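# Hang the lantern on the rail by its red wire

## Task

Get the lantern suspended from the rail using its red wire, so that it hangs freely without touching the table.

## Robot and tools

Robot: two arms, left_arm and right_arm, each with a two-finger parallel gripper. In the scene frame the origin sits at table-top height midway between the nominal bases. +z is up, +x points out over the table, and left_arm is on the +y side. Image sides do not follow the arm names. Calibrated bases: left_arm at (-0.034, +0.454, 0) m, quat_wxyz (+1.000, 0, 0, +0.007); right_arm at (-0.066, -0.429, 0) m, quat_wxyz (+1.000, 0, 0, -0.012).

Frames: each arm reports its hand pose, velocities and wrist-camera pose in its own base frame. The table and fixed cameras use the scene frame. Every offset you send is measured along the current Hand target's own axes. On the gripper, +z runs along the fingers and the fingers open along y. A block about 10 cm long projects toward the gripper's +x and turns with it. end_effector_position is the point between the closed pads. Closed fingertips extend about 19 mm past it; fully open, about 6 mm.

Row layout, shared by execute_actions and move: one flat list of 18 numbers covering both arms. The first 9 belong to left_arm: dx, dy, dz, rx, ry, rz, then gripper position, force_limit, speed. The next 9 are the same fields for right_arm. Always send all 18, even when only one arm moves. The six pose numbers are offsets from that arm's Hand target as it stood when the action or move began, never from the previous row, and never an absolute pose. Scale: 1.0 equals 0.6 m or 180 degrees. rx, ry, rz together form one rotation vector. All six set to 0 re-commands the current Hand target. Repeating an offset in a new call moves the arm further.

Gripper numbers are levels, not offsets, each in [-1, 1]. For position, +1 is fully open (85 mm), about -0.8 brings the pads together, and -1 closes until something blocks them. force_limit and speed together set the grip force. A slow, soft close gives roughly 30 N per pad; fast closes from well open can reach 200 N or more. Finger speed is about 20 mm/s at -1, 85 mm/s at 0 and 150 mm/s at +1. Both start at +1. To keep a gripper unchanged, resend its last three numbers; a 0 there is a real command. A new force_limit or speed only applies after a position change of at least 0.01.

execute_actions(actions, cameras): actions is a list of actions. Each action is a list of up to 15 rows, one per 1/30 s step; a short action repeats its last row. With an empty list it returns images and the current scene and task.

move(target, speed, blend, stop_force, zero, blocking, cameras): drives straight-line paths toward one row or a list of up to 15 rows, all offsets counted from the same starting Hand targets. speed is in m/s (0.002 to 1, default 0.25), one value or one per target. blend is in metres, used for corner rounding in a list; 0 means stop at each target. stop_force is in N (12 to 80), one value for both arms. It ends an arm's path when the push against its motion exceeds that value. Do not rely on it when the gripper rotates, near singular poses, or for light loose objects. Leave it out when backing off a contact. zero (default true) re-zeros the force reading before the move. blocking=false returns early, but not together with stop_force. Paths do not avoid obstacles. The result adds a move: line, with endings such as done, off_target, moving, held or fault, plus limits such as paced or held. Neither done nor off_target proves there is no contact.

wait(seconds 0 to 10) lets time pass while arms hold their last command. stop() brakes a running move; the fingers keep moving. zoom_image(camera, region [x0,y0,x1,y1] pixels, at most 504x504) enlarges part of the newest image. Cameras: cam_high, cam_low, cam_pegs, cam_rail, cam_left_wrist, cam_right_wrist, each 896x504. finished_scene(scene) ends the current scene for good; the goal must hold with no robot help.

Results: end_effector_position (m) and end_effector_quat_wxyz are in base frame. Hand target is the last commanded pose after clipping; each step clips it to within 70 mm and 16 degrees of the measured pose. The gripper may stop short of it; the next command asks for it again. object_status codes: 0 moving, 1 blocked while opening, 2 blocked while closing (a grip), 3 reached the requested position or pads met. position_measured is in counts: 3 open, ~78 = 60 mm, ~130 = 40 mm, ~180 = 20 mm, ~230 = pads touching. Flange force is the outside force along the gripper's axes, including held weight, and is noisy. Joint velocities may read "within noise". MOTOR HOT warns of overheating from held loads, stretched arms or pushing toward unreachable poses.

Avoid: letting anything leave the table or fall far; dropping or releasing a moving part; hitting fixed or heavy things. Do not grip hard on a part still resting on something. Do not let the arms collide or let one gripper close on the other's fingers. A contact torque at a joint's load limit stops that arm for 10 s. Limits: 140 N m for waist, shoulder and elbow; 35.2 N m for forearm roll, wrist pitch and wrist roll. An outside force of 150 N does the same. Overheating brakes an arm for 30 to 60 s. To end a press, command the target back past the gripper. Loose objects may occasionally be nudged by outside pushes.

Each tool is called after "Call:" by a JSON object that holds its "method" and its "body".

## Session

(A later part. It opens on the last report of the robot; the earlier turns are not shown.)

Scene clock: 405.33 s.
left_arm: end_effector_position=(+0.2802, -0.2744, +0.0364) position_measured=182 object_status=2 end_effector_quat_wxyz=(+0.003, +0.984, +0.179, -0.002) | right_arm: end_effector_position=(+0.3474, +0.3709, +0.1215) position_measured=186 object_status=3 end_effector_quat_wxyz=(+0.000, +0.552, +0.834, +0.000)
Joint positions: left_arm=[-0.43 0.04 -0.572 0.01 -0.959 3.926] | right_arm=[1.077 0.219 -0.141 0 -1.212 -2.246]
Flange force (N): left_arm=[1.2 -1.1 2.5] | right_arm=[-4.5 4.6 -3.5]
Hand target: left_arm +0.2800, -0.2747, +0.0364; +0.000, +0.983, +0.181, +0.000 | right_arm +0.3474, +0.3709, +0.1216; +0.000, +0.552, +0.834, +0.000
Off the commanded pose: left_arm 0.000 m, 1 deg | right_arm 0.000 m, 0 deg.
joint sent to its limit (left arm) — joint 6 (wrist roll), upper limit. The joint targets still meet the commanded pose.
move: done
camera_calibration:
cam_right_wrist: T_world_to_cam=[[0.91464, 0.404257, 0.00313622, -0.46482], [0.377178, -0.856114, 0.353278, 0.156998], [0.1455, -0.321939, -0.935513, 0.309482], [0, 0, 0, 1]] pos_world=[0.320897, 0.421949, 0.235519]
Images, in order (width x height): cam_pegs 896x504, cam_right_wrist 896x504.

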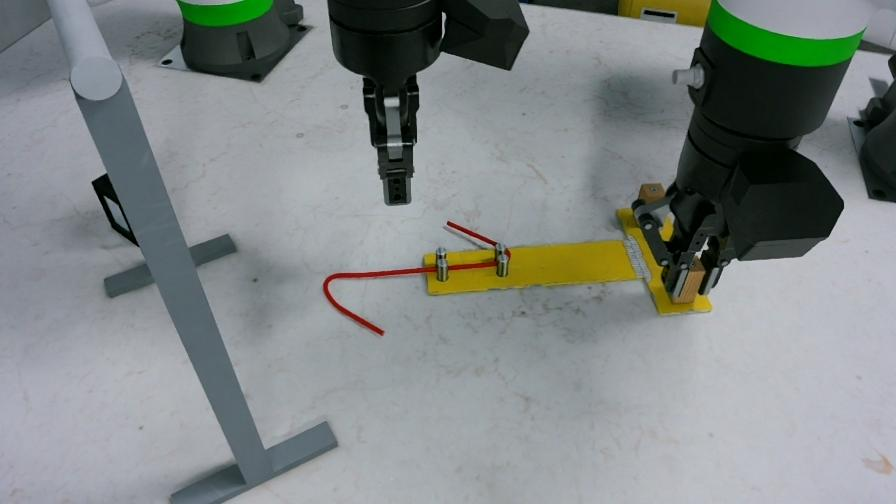

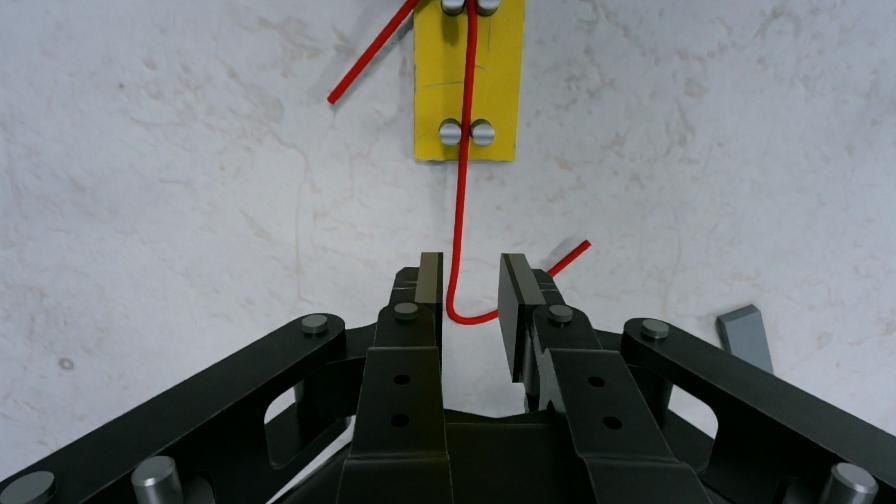

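Call:
{"method": "move", "body": {"target": [0,0,0,0,0,0,-1,0.3,-1,0,0,0.1275,0,0,0.0228,-0.45,0.2,-1], "speed": 0.12}}

Call:
{"method": "move", "body": {"target": [0,0,0,0,0,0,-1,0.3,-1,0,0,0.05,0,0,0,-0.45,0.2,-1], "speed": 0.008, "stop_force": 12, "cameras": ["cam_pegs","cam_right_wrist"]}}

Scene clock: 412.20 s.
left_arm: end_effector_position=(+0.2802, -0.2744, +0.0364) position_measured=182 object_status=2 end_effector_quat_wxyz=(+0.003, +0.984, +0.179, -0.002) | right_arm: end_effector_position=(+0.3473, +0.3709, +0.0451) position_measured=186 object_status=3 end_effector_quat_wxyz=(+0.000, +0.582, +0.813, +0.000)
Joint positions: left_arm=[-0.43 0.04 -0.572 0.01 -0.959 3.926] | right_arm=[1.077 0.301 -0.234 -0.001 -1.037 -2.318]
Flange force (N): left_arm=[1.8 -0.4 3.0] | right_arm=[-4.1 4.6 -3.0]
Hand target: left_arm +0.2800, -0.2747, +0.0364; +0.000, +0.983, +0.181, +0.000 | right_arm +0.3474, +0.3709, +0.0451; +0.000, +0.582, +0.813, +0.000
Off the commanded pose: left_arm 0.000 m, 1 deg | right_arm 0.000 m, 0 deg.
joint sent to its limit (left arm) — joint 6 (wrist roll), upper limit. The joint targets still meet the commanded pose.
move: done

Scene clock: 415.97 s.
left_arm: end_effector_position=(+0.2802, -0.2744, +0.0364) position_measured=182 object_status=2 end_effector_quat_wxyz=(+0.003, +0.984, +0.179, -0.002) | right_arm: end_effector_position=(+0.3474, +0.3709, +0.0195) position_measured=186 object_status=3 end_effector_quat_wxyz=(+0.000, +0.582, +0.813, +0.000)
Joint positions: left_arm=[-0.43 0.04 -0.572 0.01 -0.959 3.926] | right_arm=[1.077 0.335 -0.258 0 -0.978 -2.318]
Flange force (N): left_arm=[1.5 0.1 2.8] | right_arm=[-6.2 -0.5 -27.2]
Hand target: left_arm +0.2800, -0.2747, +0.0364; +0.000, +0.983, +0.181, +0.000 | right_arm +0.3474, +0.3709, +0.0195; +0.000, +0.582, +0.813, +0.000 (not the last commanded pose)
Off the commanded pose: left_arm 0.000 m, 1 deg | right_arm 0.004 m, 0 deg.
joint sent to its limit (left arm) — joint 6 (wrist roll), upper limit. The joint targets still meet the commanded pose.
move: contact (right_arm)
camera_calibration:
cam_right_wrist: T_world_to_cam=[[0.941188, 0.337865, 0.00342755, -0.449125], [0.314963, -0.880971, 0.353112, 0.22387], [0.122324, -0.331265, -0.935575, 0.225563], [0, 0, 0, 1]] pos_world=[0.324609, 0.423688, 0.13352]
Images, in order (width x height): cam_pegs 896x504, cam_right_wrist 896x504.

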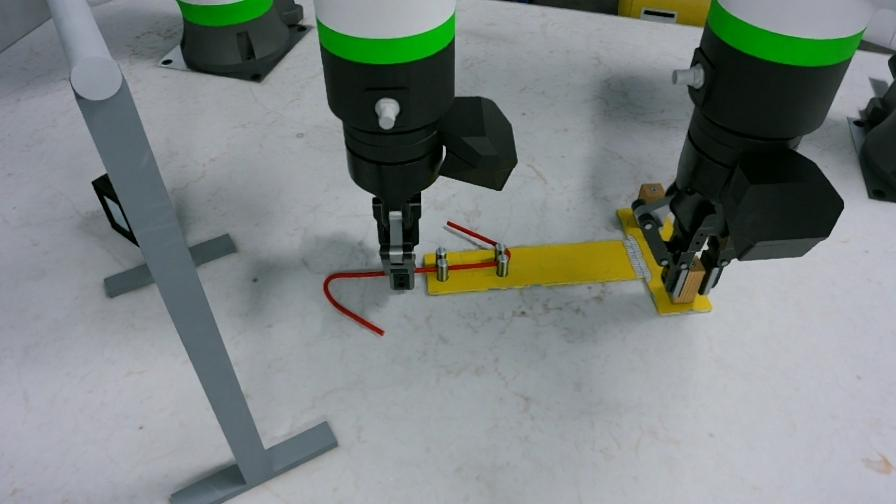

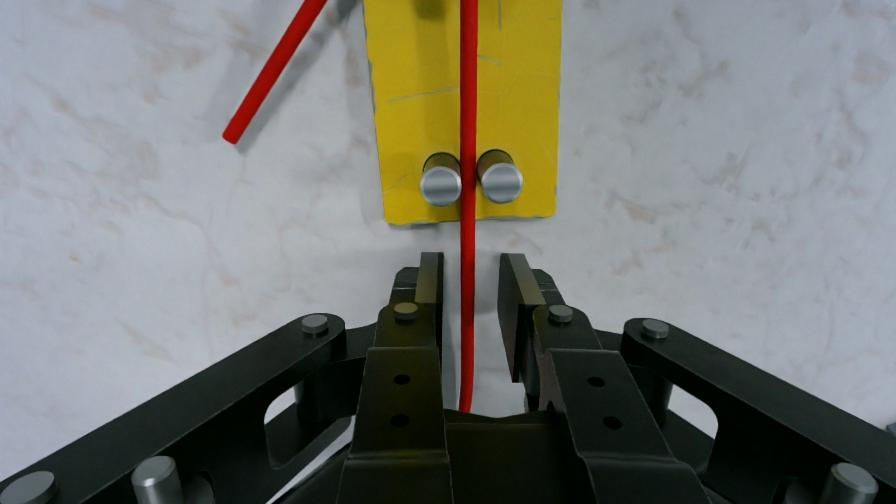

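Call:
{"method": "move", "body": {"target": [[0,0,0,0,0,0,-1,0.3,-1,0,0,-0.005,0,0,0,-0.45,0.2,-1],[0,0,0,0,0,0,-1,0.3,-1,0,0,-0.005,0,0,0,-1,0.6,-1],[0,0,0,0,0,0,-1,0.3,-1,0,0,-0.155,0,0,0,-1,0.6,-1]], "speed": [0.03,0.03,0.06], "cameras": ["cam_pegs","cam_right_wrist","cam_rail"]}}

Scene clock: 422.83 s.
left_arm: end_effector_position=(+0.2803, -0.2745, +0.0365) position_measured=182 object_status=2 end_effector_quat_wxyz=(+0.003, +0.984, +0.179, -0.002) | right_arm: end_effector_position=(+0.3474, +0.3709, +0.1125) position_measured=227 object_status=2 end_effector_quat_wxyz=(+0.000, +0.582, +0.813, +0.000)
Joint positions: left_arm=[-0.43 0.04 -0.572 0.01 -0.959 3.926] | right_arm=[1.077 0.227 -0.153 0 -1.191 -2.318]
Flange force (N): left_arm=[12.4 51.1 -65.0] | right_arm=[34.3 4.7 23.9]
Hand target: left_arm +0.2800, -0.2747, +0.0364; +0.000, +0.983, +0.181, +0.000 | right_arm +0.3474, +0.3709, +0.1125; +0.000, +0.582, +0.813, +0.000
Off the commanded pose: left_arm 0.000 m, 1 deg | right_arm 0.000 m, 0 deg.
joint sent to its limit (left arm) — joint 6 (wrist roll), upper limit. The joint targets still meet the commanded pose.
move: done
camera_calibration:
cam_right_wrist: T_world_to_cam=[[0.941204, 0.337823, 0.00330787, -0.449404], [0.314956, -0.880953, 0.353165, 0.191013], [0.122221, -0.331358, -0.935555, 0.31264], [0, 0, 0, 1]] pos_world=[0.324609, 0.423688, 0.226519]
Images, in order (width x height): cam_pegs 896x504, cam_rail 896x504, cam_right_wrist 896x504.

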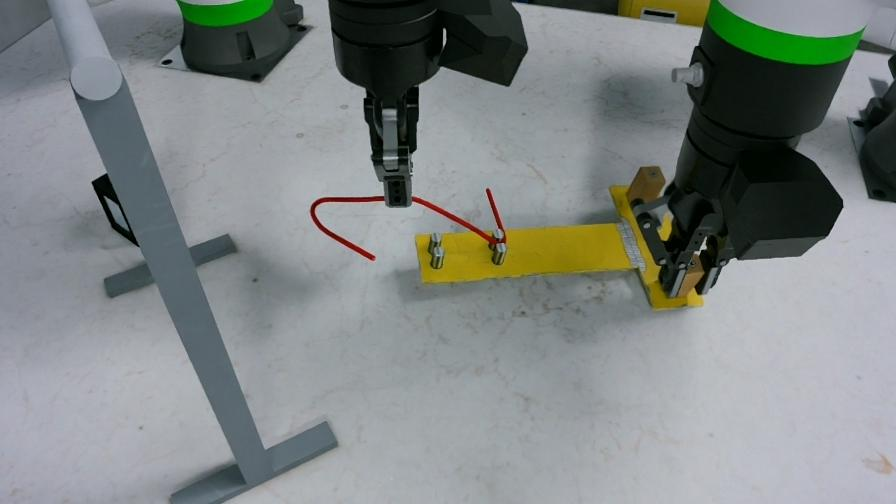

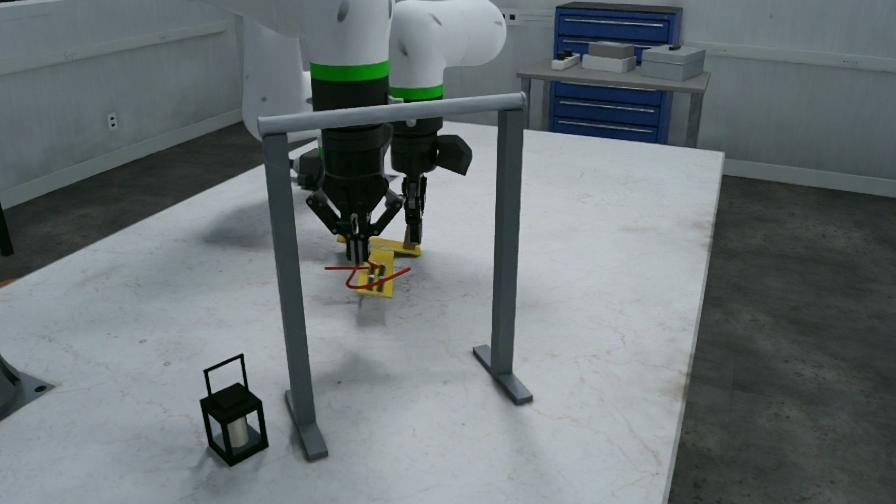

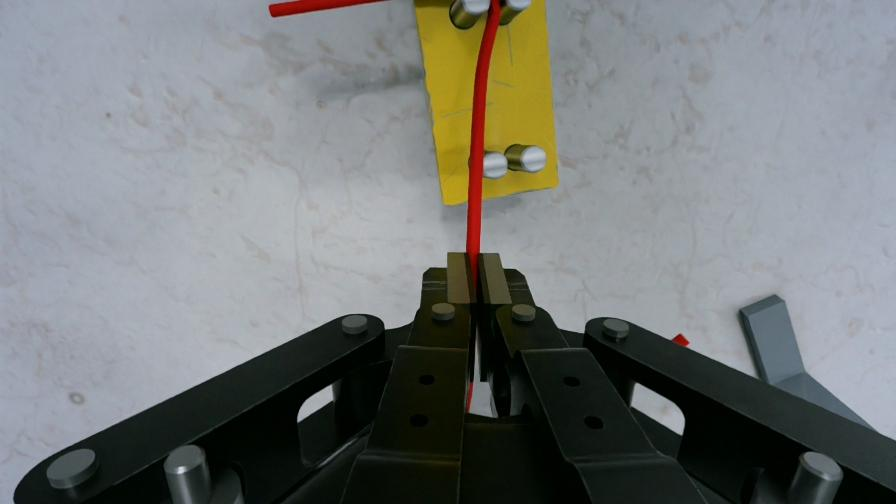

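Call:
{"method": "move", "body": {"target": [0,0,0,0,0,0,-1,0.3,-1,0,0,0.135,0,0,0,-1,0.6,-1], "speed": 0.05, "cameras": ["cam_pegs","cam_right_wrist","cam_rail","cam_low"]}}

Call:
{"method": "zoom_image", "body": {"camera": "cam_low", "region": [460, 220, 660, 300]}}

Scene clock: 427.80 s.
left_arm: end_effector_position=(+0.2802, -0.2744, +0.0364) position_measured=182 object_status=2 end_effector_quat_wxyz=(+0.003, +0.984, +0.179, -0.002) | right_arm: end_effector_position=(+0.3474, +0.3709, +0.0315) position_measured=227 object_status=2 end_effector_quat_wxyz=(+0.000, +0.582, +0.813, +0.000)
Joint positions: left_arm=[-0.43 0.04 -0.572 0.01 -0.959 3.926] | right_arm=[1.077 0.319 -0.247 0 -1.006 -2.318]
Flange force (N): left_arm=[0.6 -2.6 8.5] | right_arm=[-3.9 5.0 -15.3]
Hand target: left_arm +0.2800, -0.2747, +0.0364; +0.000, +0.983, +0.181, +0.000 | right_arm +0.3474, +0.3709, +0.0315; +0.000, +0.582, +0.813, +0.000
Off the commanded pose: left_arm 0.000 m, 1 deg | right_arm 0.000 m, 0 deg.
joint sent to its limit (left arm) — joint 6 (wrist roll), upper limit. The joint targets still meet the commanded pose.
move: done
camera_calibration:
cam_right_wrist: T_world_to_cam=[[0.9412, 0.337834, 0.00333956, -0.449144], [0.314966, -0.880982, 0.353082, 0.21964], [0.122225, -0.331269, -0.935586, 0.236825], [0, 0, 0, 1]] pos_world=[0.324609, 0.423688, 0.145519]
Images, in order (width x height): cam_low 896x504, cam_pegs 896x504, cam_rail 896x504, cam_right_wrist 896x504.

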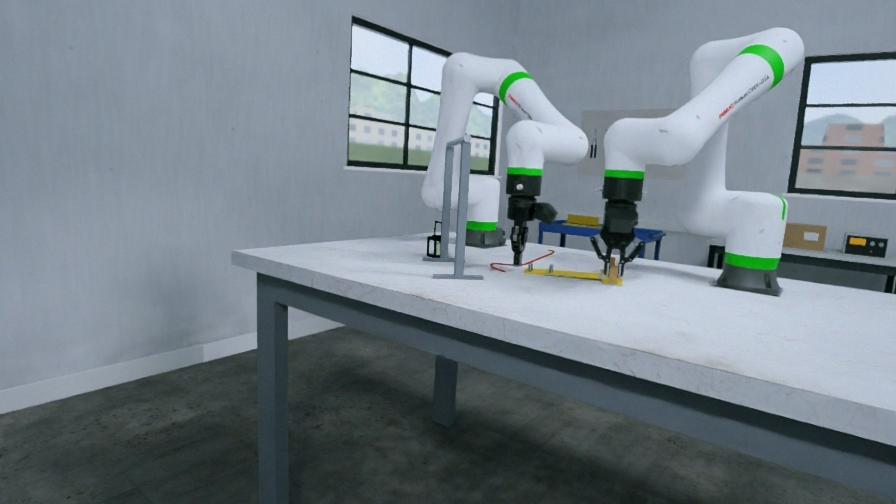

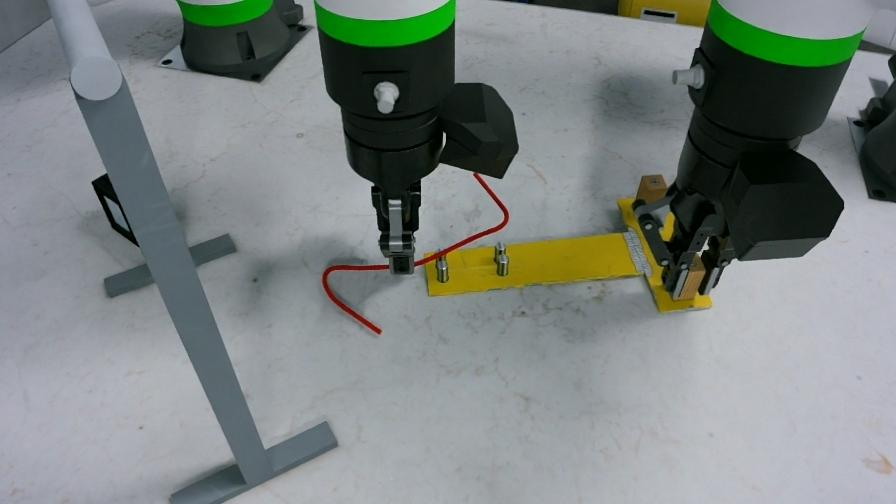

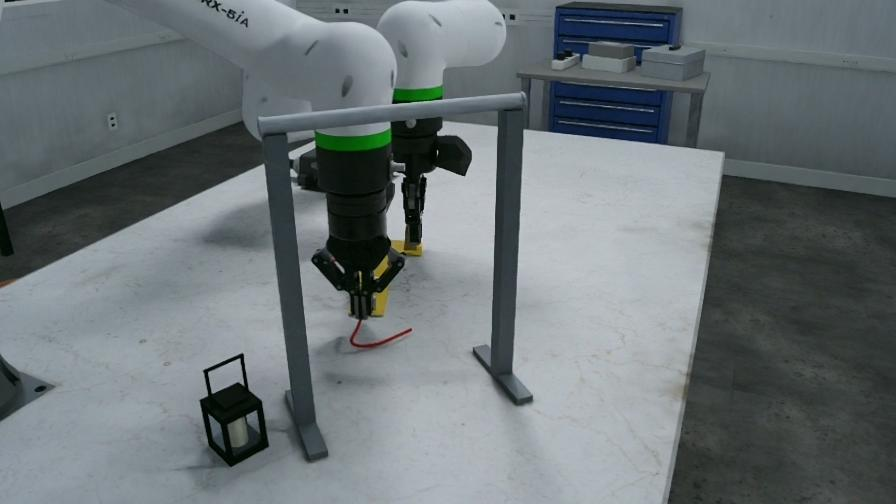

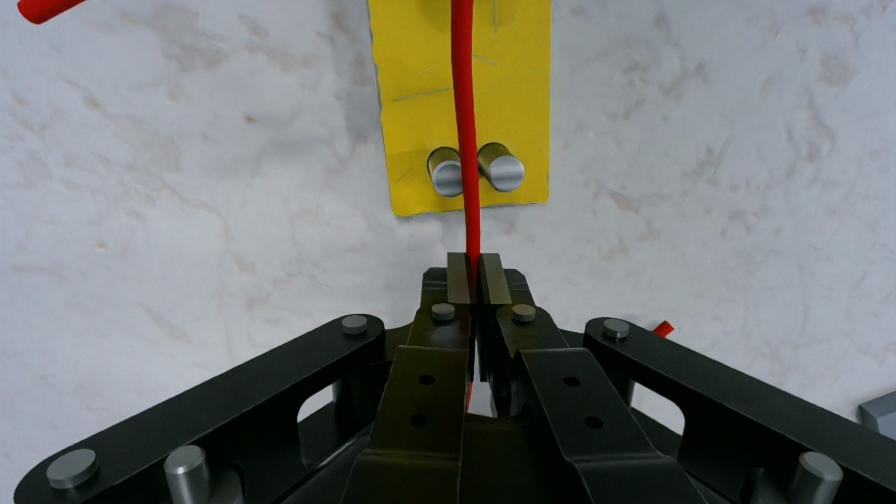

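Scaled by 2.520.

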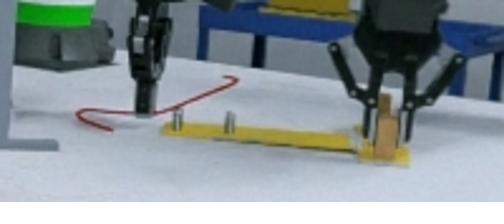

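Call:
{"method": "move", "body": {"target": [[0,0,0,0,0,0,0.2,0,0,0,0,0,0,0,0,-1,0.6,-1],[0,0,-0.25,0,0,0,0.2,0,0,0,0,-0.3,0,0,0,-1,0.6,-1]], "speed": 0.15, "cameras": ["all"]}}

Call:
{"method": "zoom_image", "body": {"camera": "cam_low", "region": [440, 160, 640, 300]}}

Call:
{"method": "zoom_image", "body": {"camera": "cam_rail", "region": [270, 120, 470, 320]}}

Scene clock: 504.53 s.
left_arm: end_effector_position=(+0.2802, -0.2742, +0.1864) position_measured=104 object_status=3 end_effector_quat_wxyz=(+0.003, +0.984, +0.177, -0.002) | right_arm: end_effector_position=(+0.3475, +0.3709, +0.2116) position_measured=227 object_status=2 end_effector_quat_wxyz=(+0.000, +0.582, +0.813, +0.000)
Joint positions: left_arm=[-0.43 -0.124 -0.345 0.009 -1.35 3.926] | right_arm=[1.077 0.163 0.01 0 -1.418 -2.318]
Flange force (N): left_arm=[1.4 -1.0 0.5] | right_arm=[-4.1 4.4 -2.6]
Hand target: left_arm +0.2800, -0.2747, +0.1864; +0.000, +0.983, +0.181, +0.000 | right_arm +0.3475, +0.3710, +0.2115; +0.000, +0.582, +0.813, +0.000
Off the commanded pose: left_arm 0.001 m, 1 deg | right_arm 0.000 m, 0 deg.
joint sent to its limit (left arm) — joint 6 (wrist roll), upper limit. The joint targets still meet the commanded pose.
move: done
camera_calibration:
cam_left_wrist: T_world_to_cam=[[0.362951, -0.93159, 0.0201659, -0.355075], [-0.882396, -0.33667, 0.32868, 0.115894], [-0.299406, -0.137089, -0.944226, 0.354228], [0, 0, 0, 1]] pos_world=[0.337198, -0.243205, 0.30354]
cam_right_wrist: T_world_to_cam=[[0.941219, 0.337775, 0.00380196, -0.449972], [0.314753, -0.881044, 0.353117, 0.156066], [0.122624, -0.331164, -0.935572, 0.405228], [0, 0, 0, 1]] pos_world=[0.324709, 0.423687, 0.325721]

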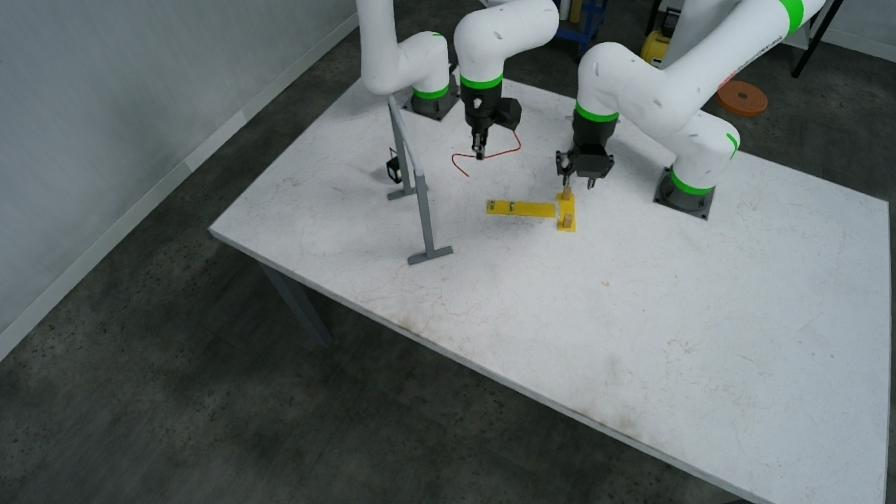

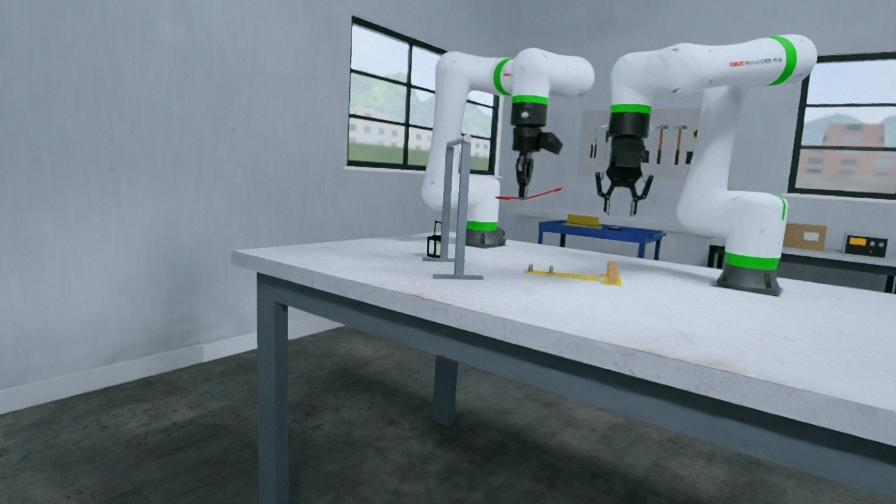

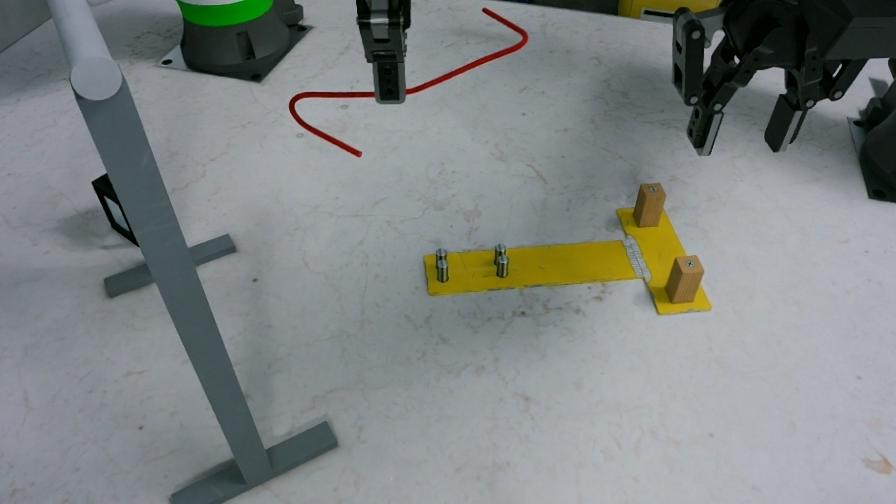

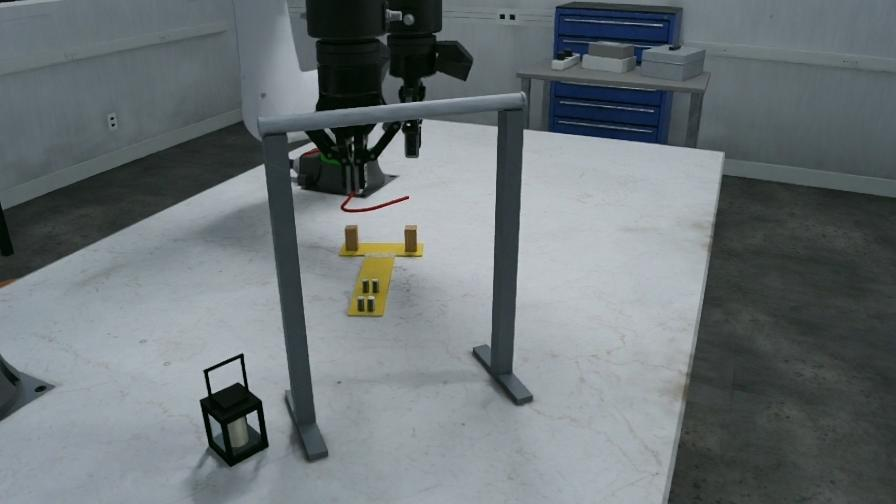

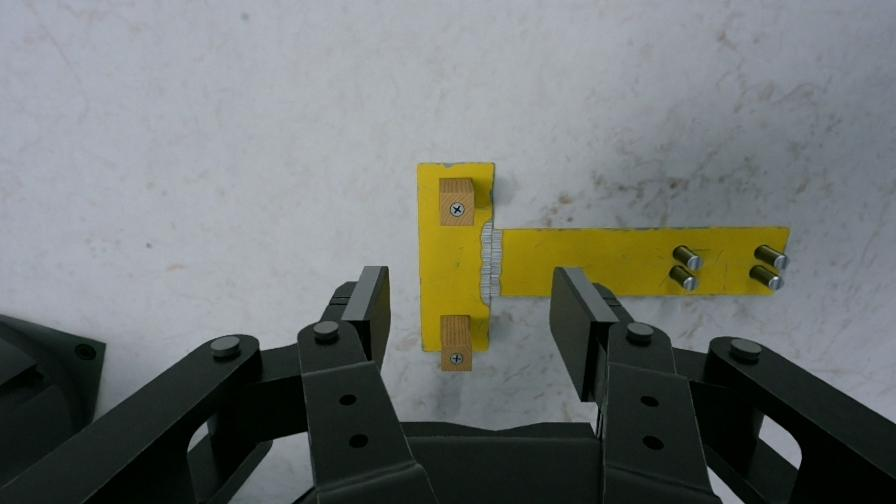

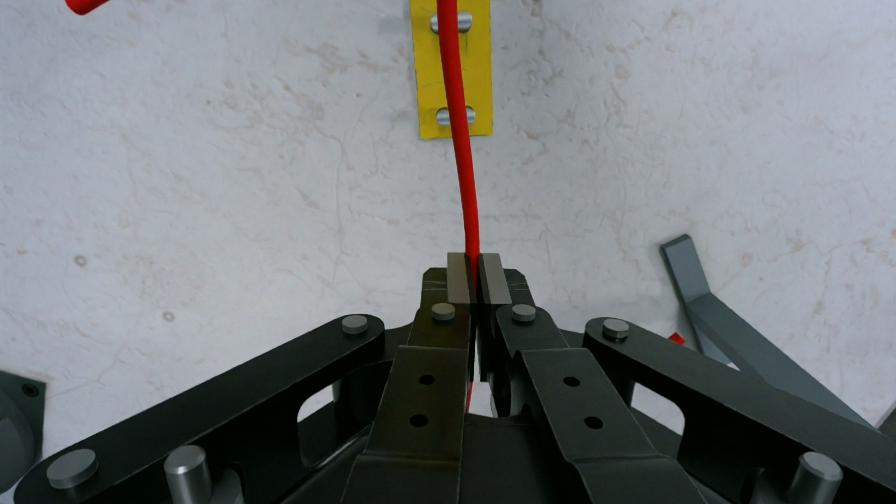

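Scaled by 2.520.

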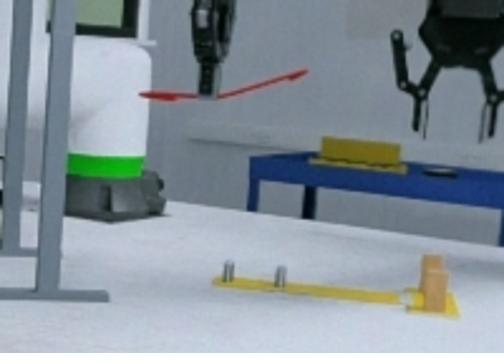

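Scaled by 2.520.

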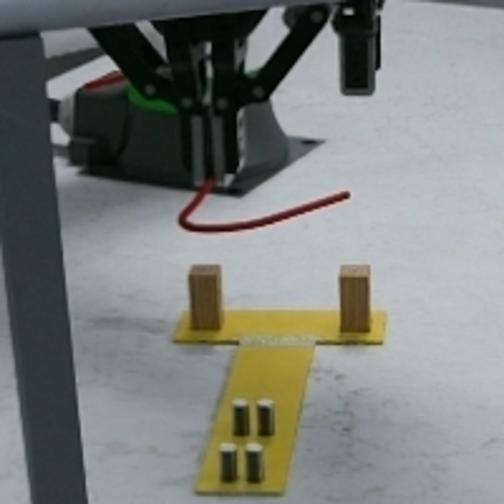

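Call:
{"method": "move", "body": {"target": [[0,0,-0.15,0,0,0,0.2,0,0,-0.0977,-0.1533,-0.3475,0,0,-0.45,-1,0.6,-1],[0,0,-0.15,0,0,0,0.2,0,0,-0.3992,-0.1953,-0.3475,0,0,-0.903,-1,0.6,-1],[0,0,-0.15,0,0,0,0.2,0,0,-0.3992,-0.1953,-0.3475,-0.655,-0.1002,-0.655,-1,0.6,-1]], "speed": 0.3, "blend": [0.03,0.02,0], "cameras": ["all"]}}

Scene clock: 527.93 s.
left_arm: end_effector_position=(+0.2802, -0.2742, +0.2764) position_measured=104 object_status=3 end_effector_quat_wxyz=(+0.003, +0.984, +0.176, -0.002) | right_arm: end_effector_position=(+0.3141, +0.1065, +0.4201) position_measured=227 object_status=2 end_effector_quat_wxyz=(+0.493, -0.506, +0.494, +0.506)
Joint positions: left_arm=[-0.43 -0.149 -0.156 0.008 -1.564 3.926] | right_arm=[-0.546 -0.078 -0.182 -1.504 -2.139 1.694]
Flange force (N): left_arm=[1.9 -1.0 0.3] | right_arm=[-1.5 3.7 -6.3]
Hand target: left_arm +0.2800, -0.2748, +0.2764; +0.000, +0.983, +0.181, +0.000 | right_arm +0.3141, +0.1065, +0.4201; +0.493, -0.506, +0.494, +0.506
Off the commanded pose: left_arm 0.001 m, 1 deg | right_arm 0.000 m, 0 deg.
joint sent to its limit (left arm) — joint 6 (wrist roll), upper limit. The joint targets still meet the commanded pose.
move: done
camera_calibration:
cam_left_wrist: T_world_to_cam=[[0.361274, -0.932246, 0.0199598, -0.356536], [-0.88302, -0.335163, 0.328545, 0.0869982], [-0.299595, -0.13632, -0.944278, 0.439496], [0, 0, 0, 1]] pos_world=[0.337299, -0.243309, 0.39354]
cam_right_wrist: T_world_to_cam=[[-0.999458, -0.029436, -0.0147359, 0.326557], [-0.00340055, -0.352929, 0.935644, -0.341035], [-0.0327424, 0.935187, 0.352638, -0.110479], [0, 0, 0, 1]] pos_world=[0.321603, -0.00742986, 0.362858]

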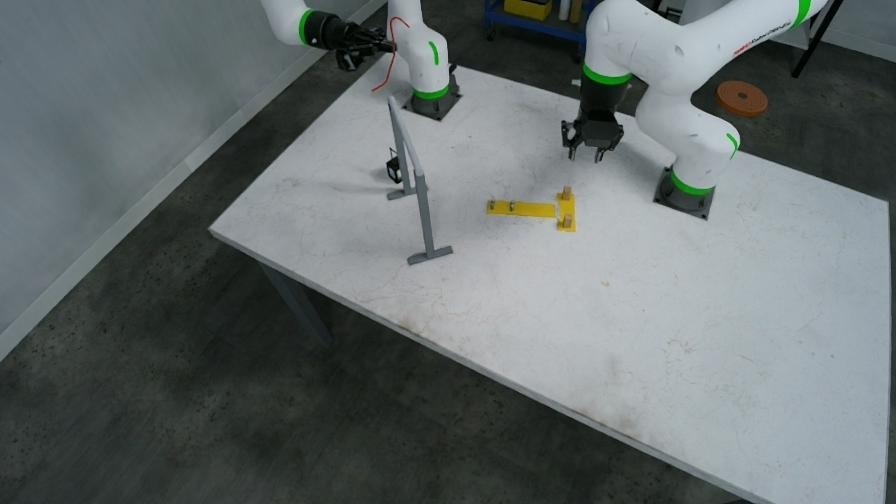

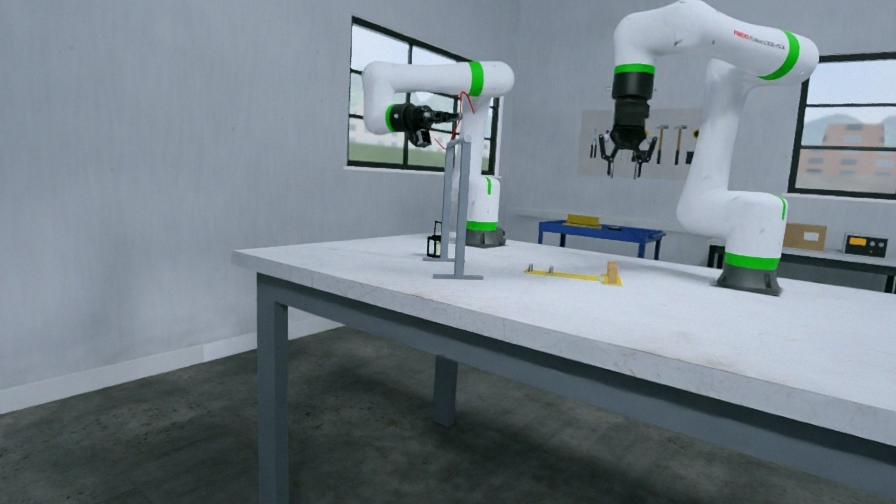

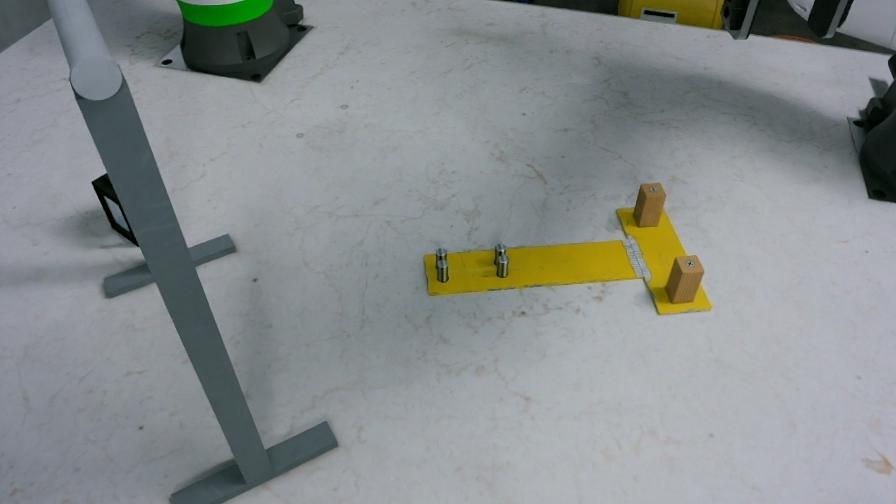

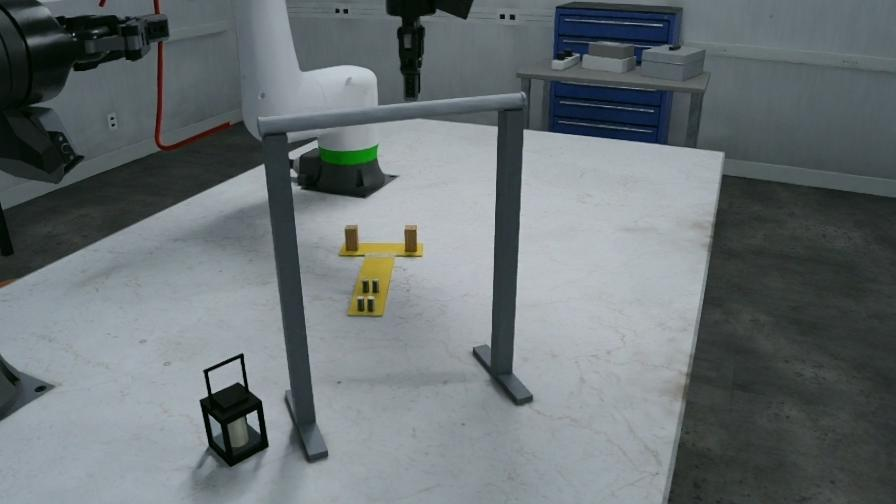

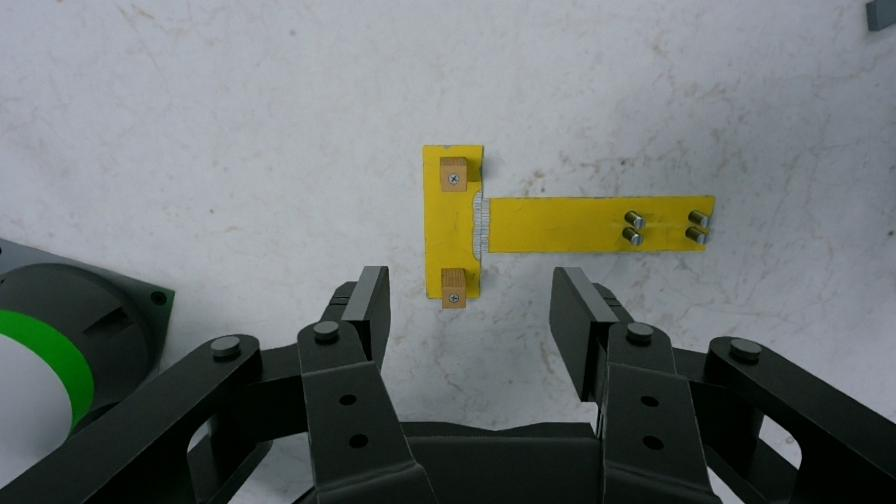

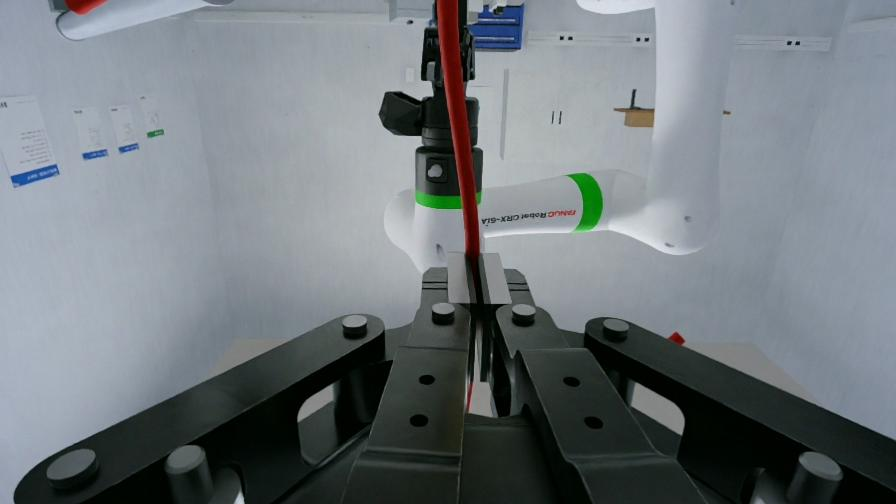

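Call:
{"method": "zoom_image", "body": {"camera": "cam_rail", "region": [60, 0, 300, 200]}}

Call:
{"method": "zoom_image", "body": {"camera": "cam_low", "region": [360, 70, 520, 170]}}

Call:
{"method": "zoom_image", "body": {"camera": "cam_high", "region": [300, 0, 480, 100]}}

Call:
{"method": "zoom_image", "body": {"camera": "cam_rail", "region": [170, 330, 340, 480]}}

Scaled by 2.100.

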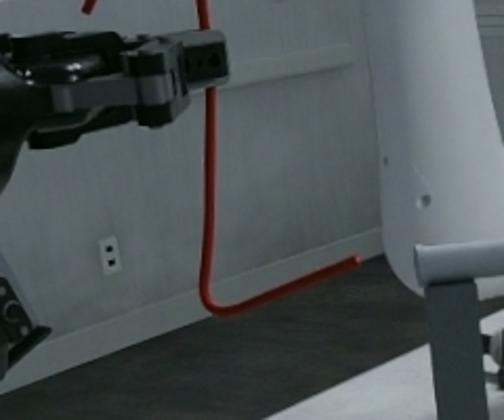

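Scaled by 3.150.

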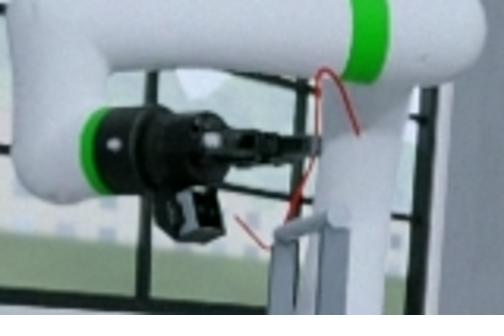

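Scaled by 2.800.

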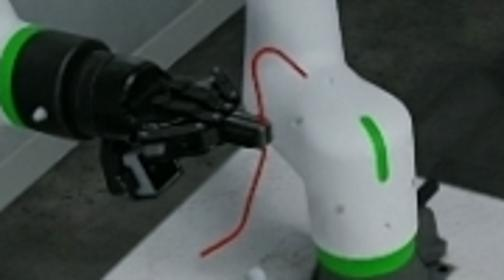

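Scaled by 2.965.

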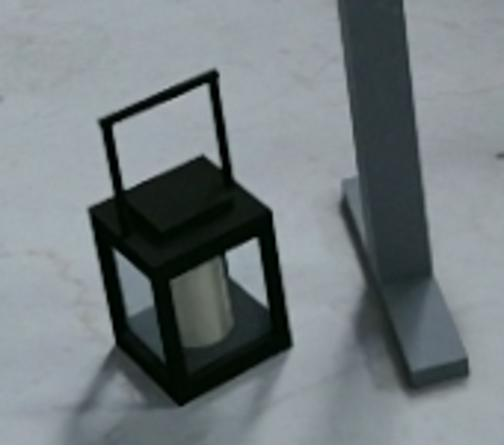

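Call:
{"method": "move", "body": {"target": [0,0,0,0,0,0,0.2,0,0,0.333,0.1717,-0.0033,0,0,0,-1,0.6,-1], "speed": 0.15, "cameras": ["cam_high","cam_rail","cam_low","cam_right_wrist"]}}

Call:
{"method": "zoom_image", "body": {"camera": "cam_rail", "region": [60, 150, 340, 490]}}

Call:
{"method": "zoom_image", "body": {"camera": "cam_low", "region": [360, 120, 520, 280]}}

Call:
{"method": "zoom_image", "body": {"camera": "cam_high", "region": [280, 20, 480, 200]}}

Scene clock: 568.87 s.
left_arm: end_effector_position=(+0.2802, -0.2742, +0.2764) position_measured=104 object_status=3 end_effector_quat_wxyz=(+0.003, +0.984, +0.176, -0.002) | right_arm: end_effector_position=(+0.2111, +0.1018, +0.2203) position_measured=227 object_status=2 end_effector_quat_wxyz=(+0.493, -0.506, +0.494, +0.506)
Joint positions: left_arm=[-0.43 -0.149 -0.156 0.008 -1.564 3.926] | right_arm=[-0.586 0.127 -0.589 -1.14 -2.018 2.386]
Flange force (N): left_arm=[1.3 -0.4 0.4] | right_arm=[-2.0 5.0 -6.2]
Hand target: left_arm +0.2800, -0.2748, +0.2764; +0.000, +0.983, +0.181, +0.000 | right_arm +0.2111, +0.1018, +0.2203; +0.493, -0.506, +0.494, +0.506
Off the commanded pose: left_arm 0.001 m, 1 deg | right_arm 0.000 m, 0 deg.
joint sent to its limit (left arm) — joint 6 (wrist roll), upper limit. The joint targets still meet the commanded pose.
move: done
camera_calibration:
cam_right_wrist: T_world_to_cam=[[-0.999458, -0.029436, -0.0147359, 0.22043], [-0.00340055, -0.352929, 0.935644, -0.156103], [-0.0327424, 0.935187, 0.352638, -0.0390026], [0, 0, 0, 1]] pos_world=[0.218503, -0.0121299, 0.163058]
Images, in order (width x height): cam_high 896x504, cam_low 896x504, cam_rail 896x504, cam_right_wrist 896x504.

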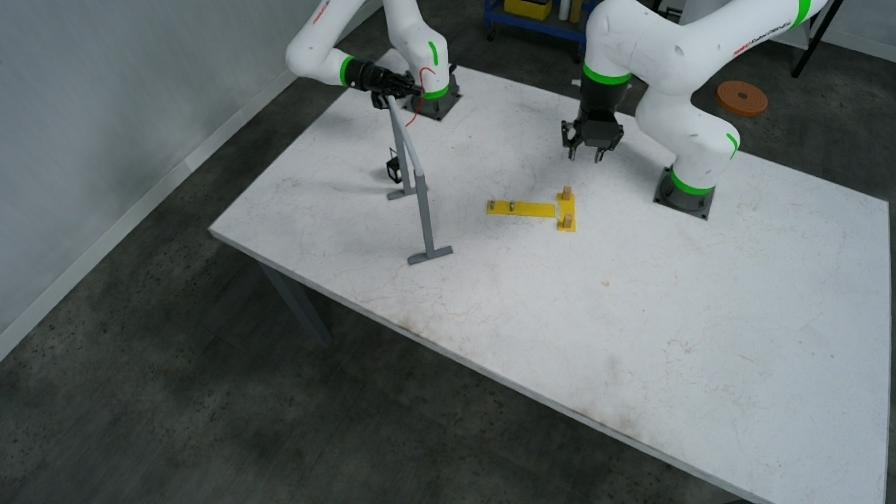

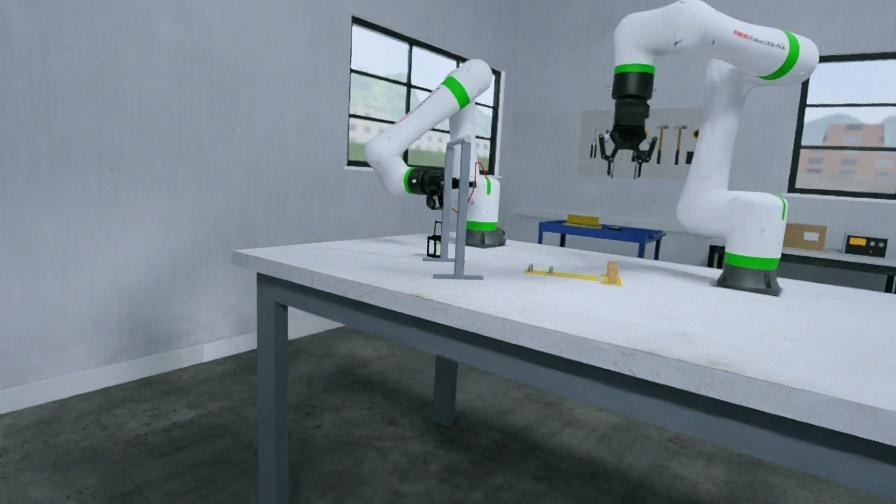

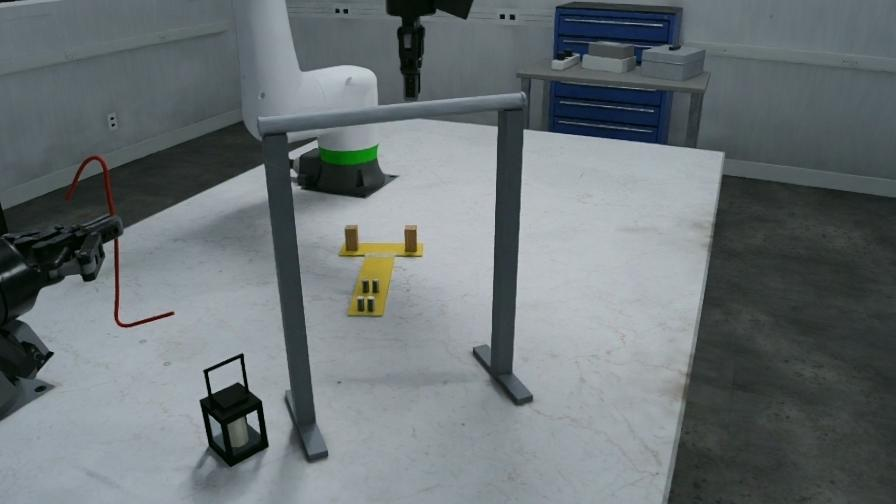

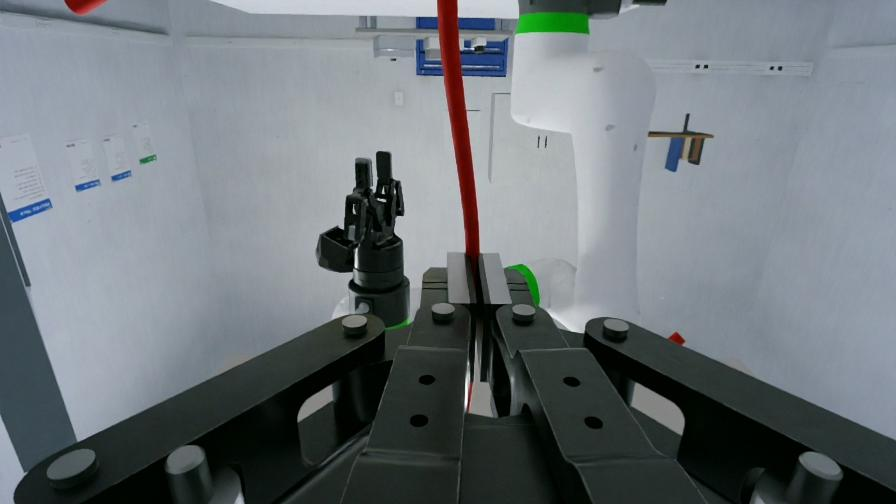

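Scaled by 1.482.

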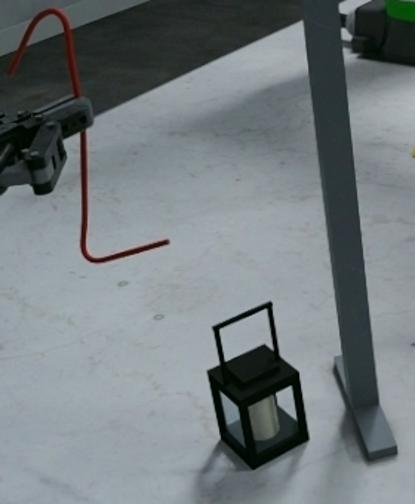

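Scaled by 3.150.

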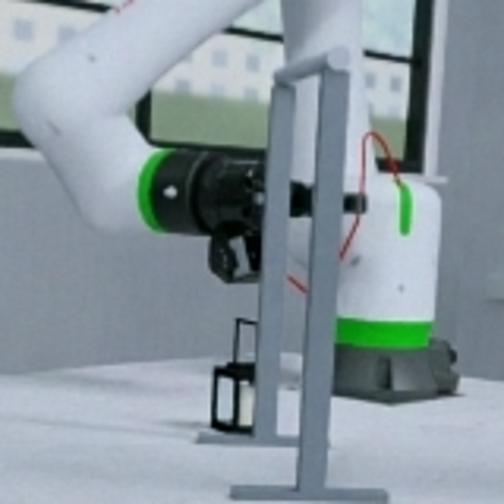

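Scaled by 2.520.

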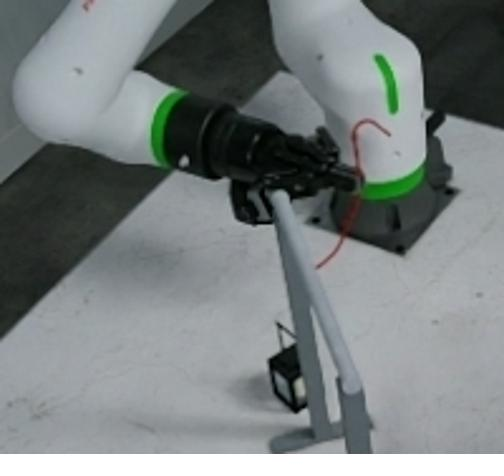

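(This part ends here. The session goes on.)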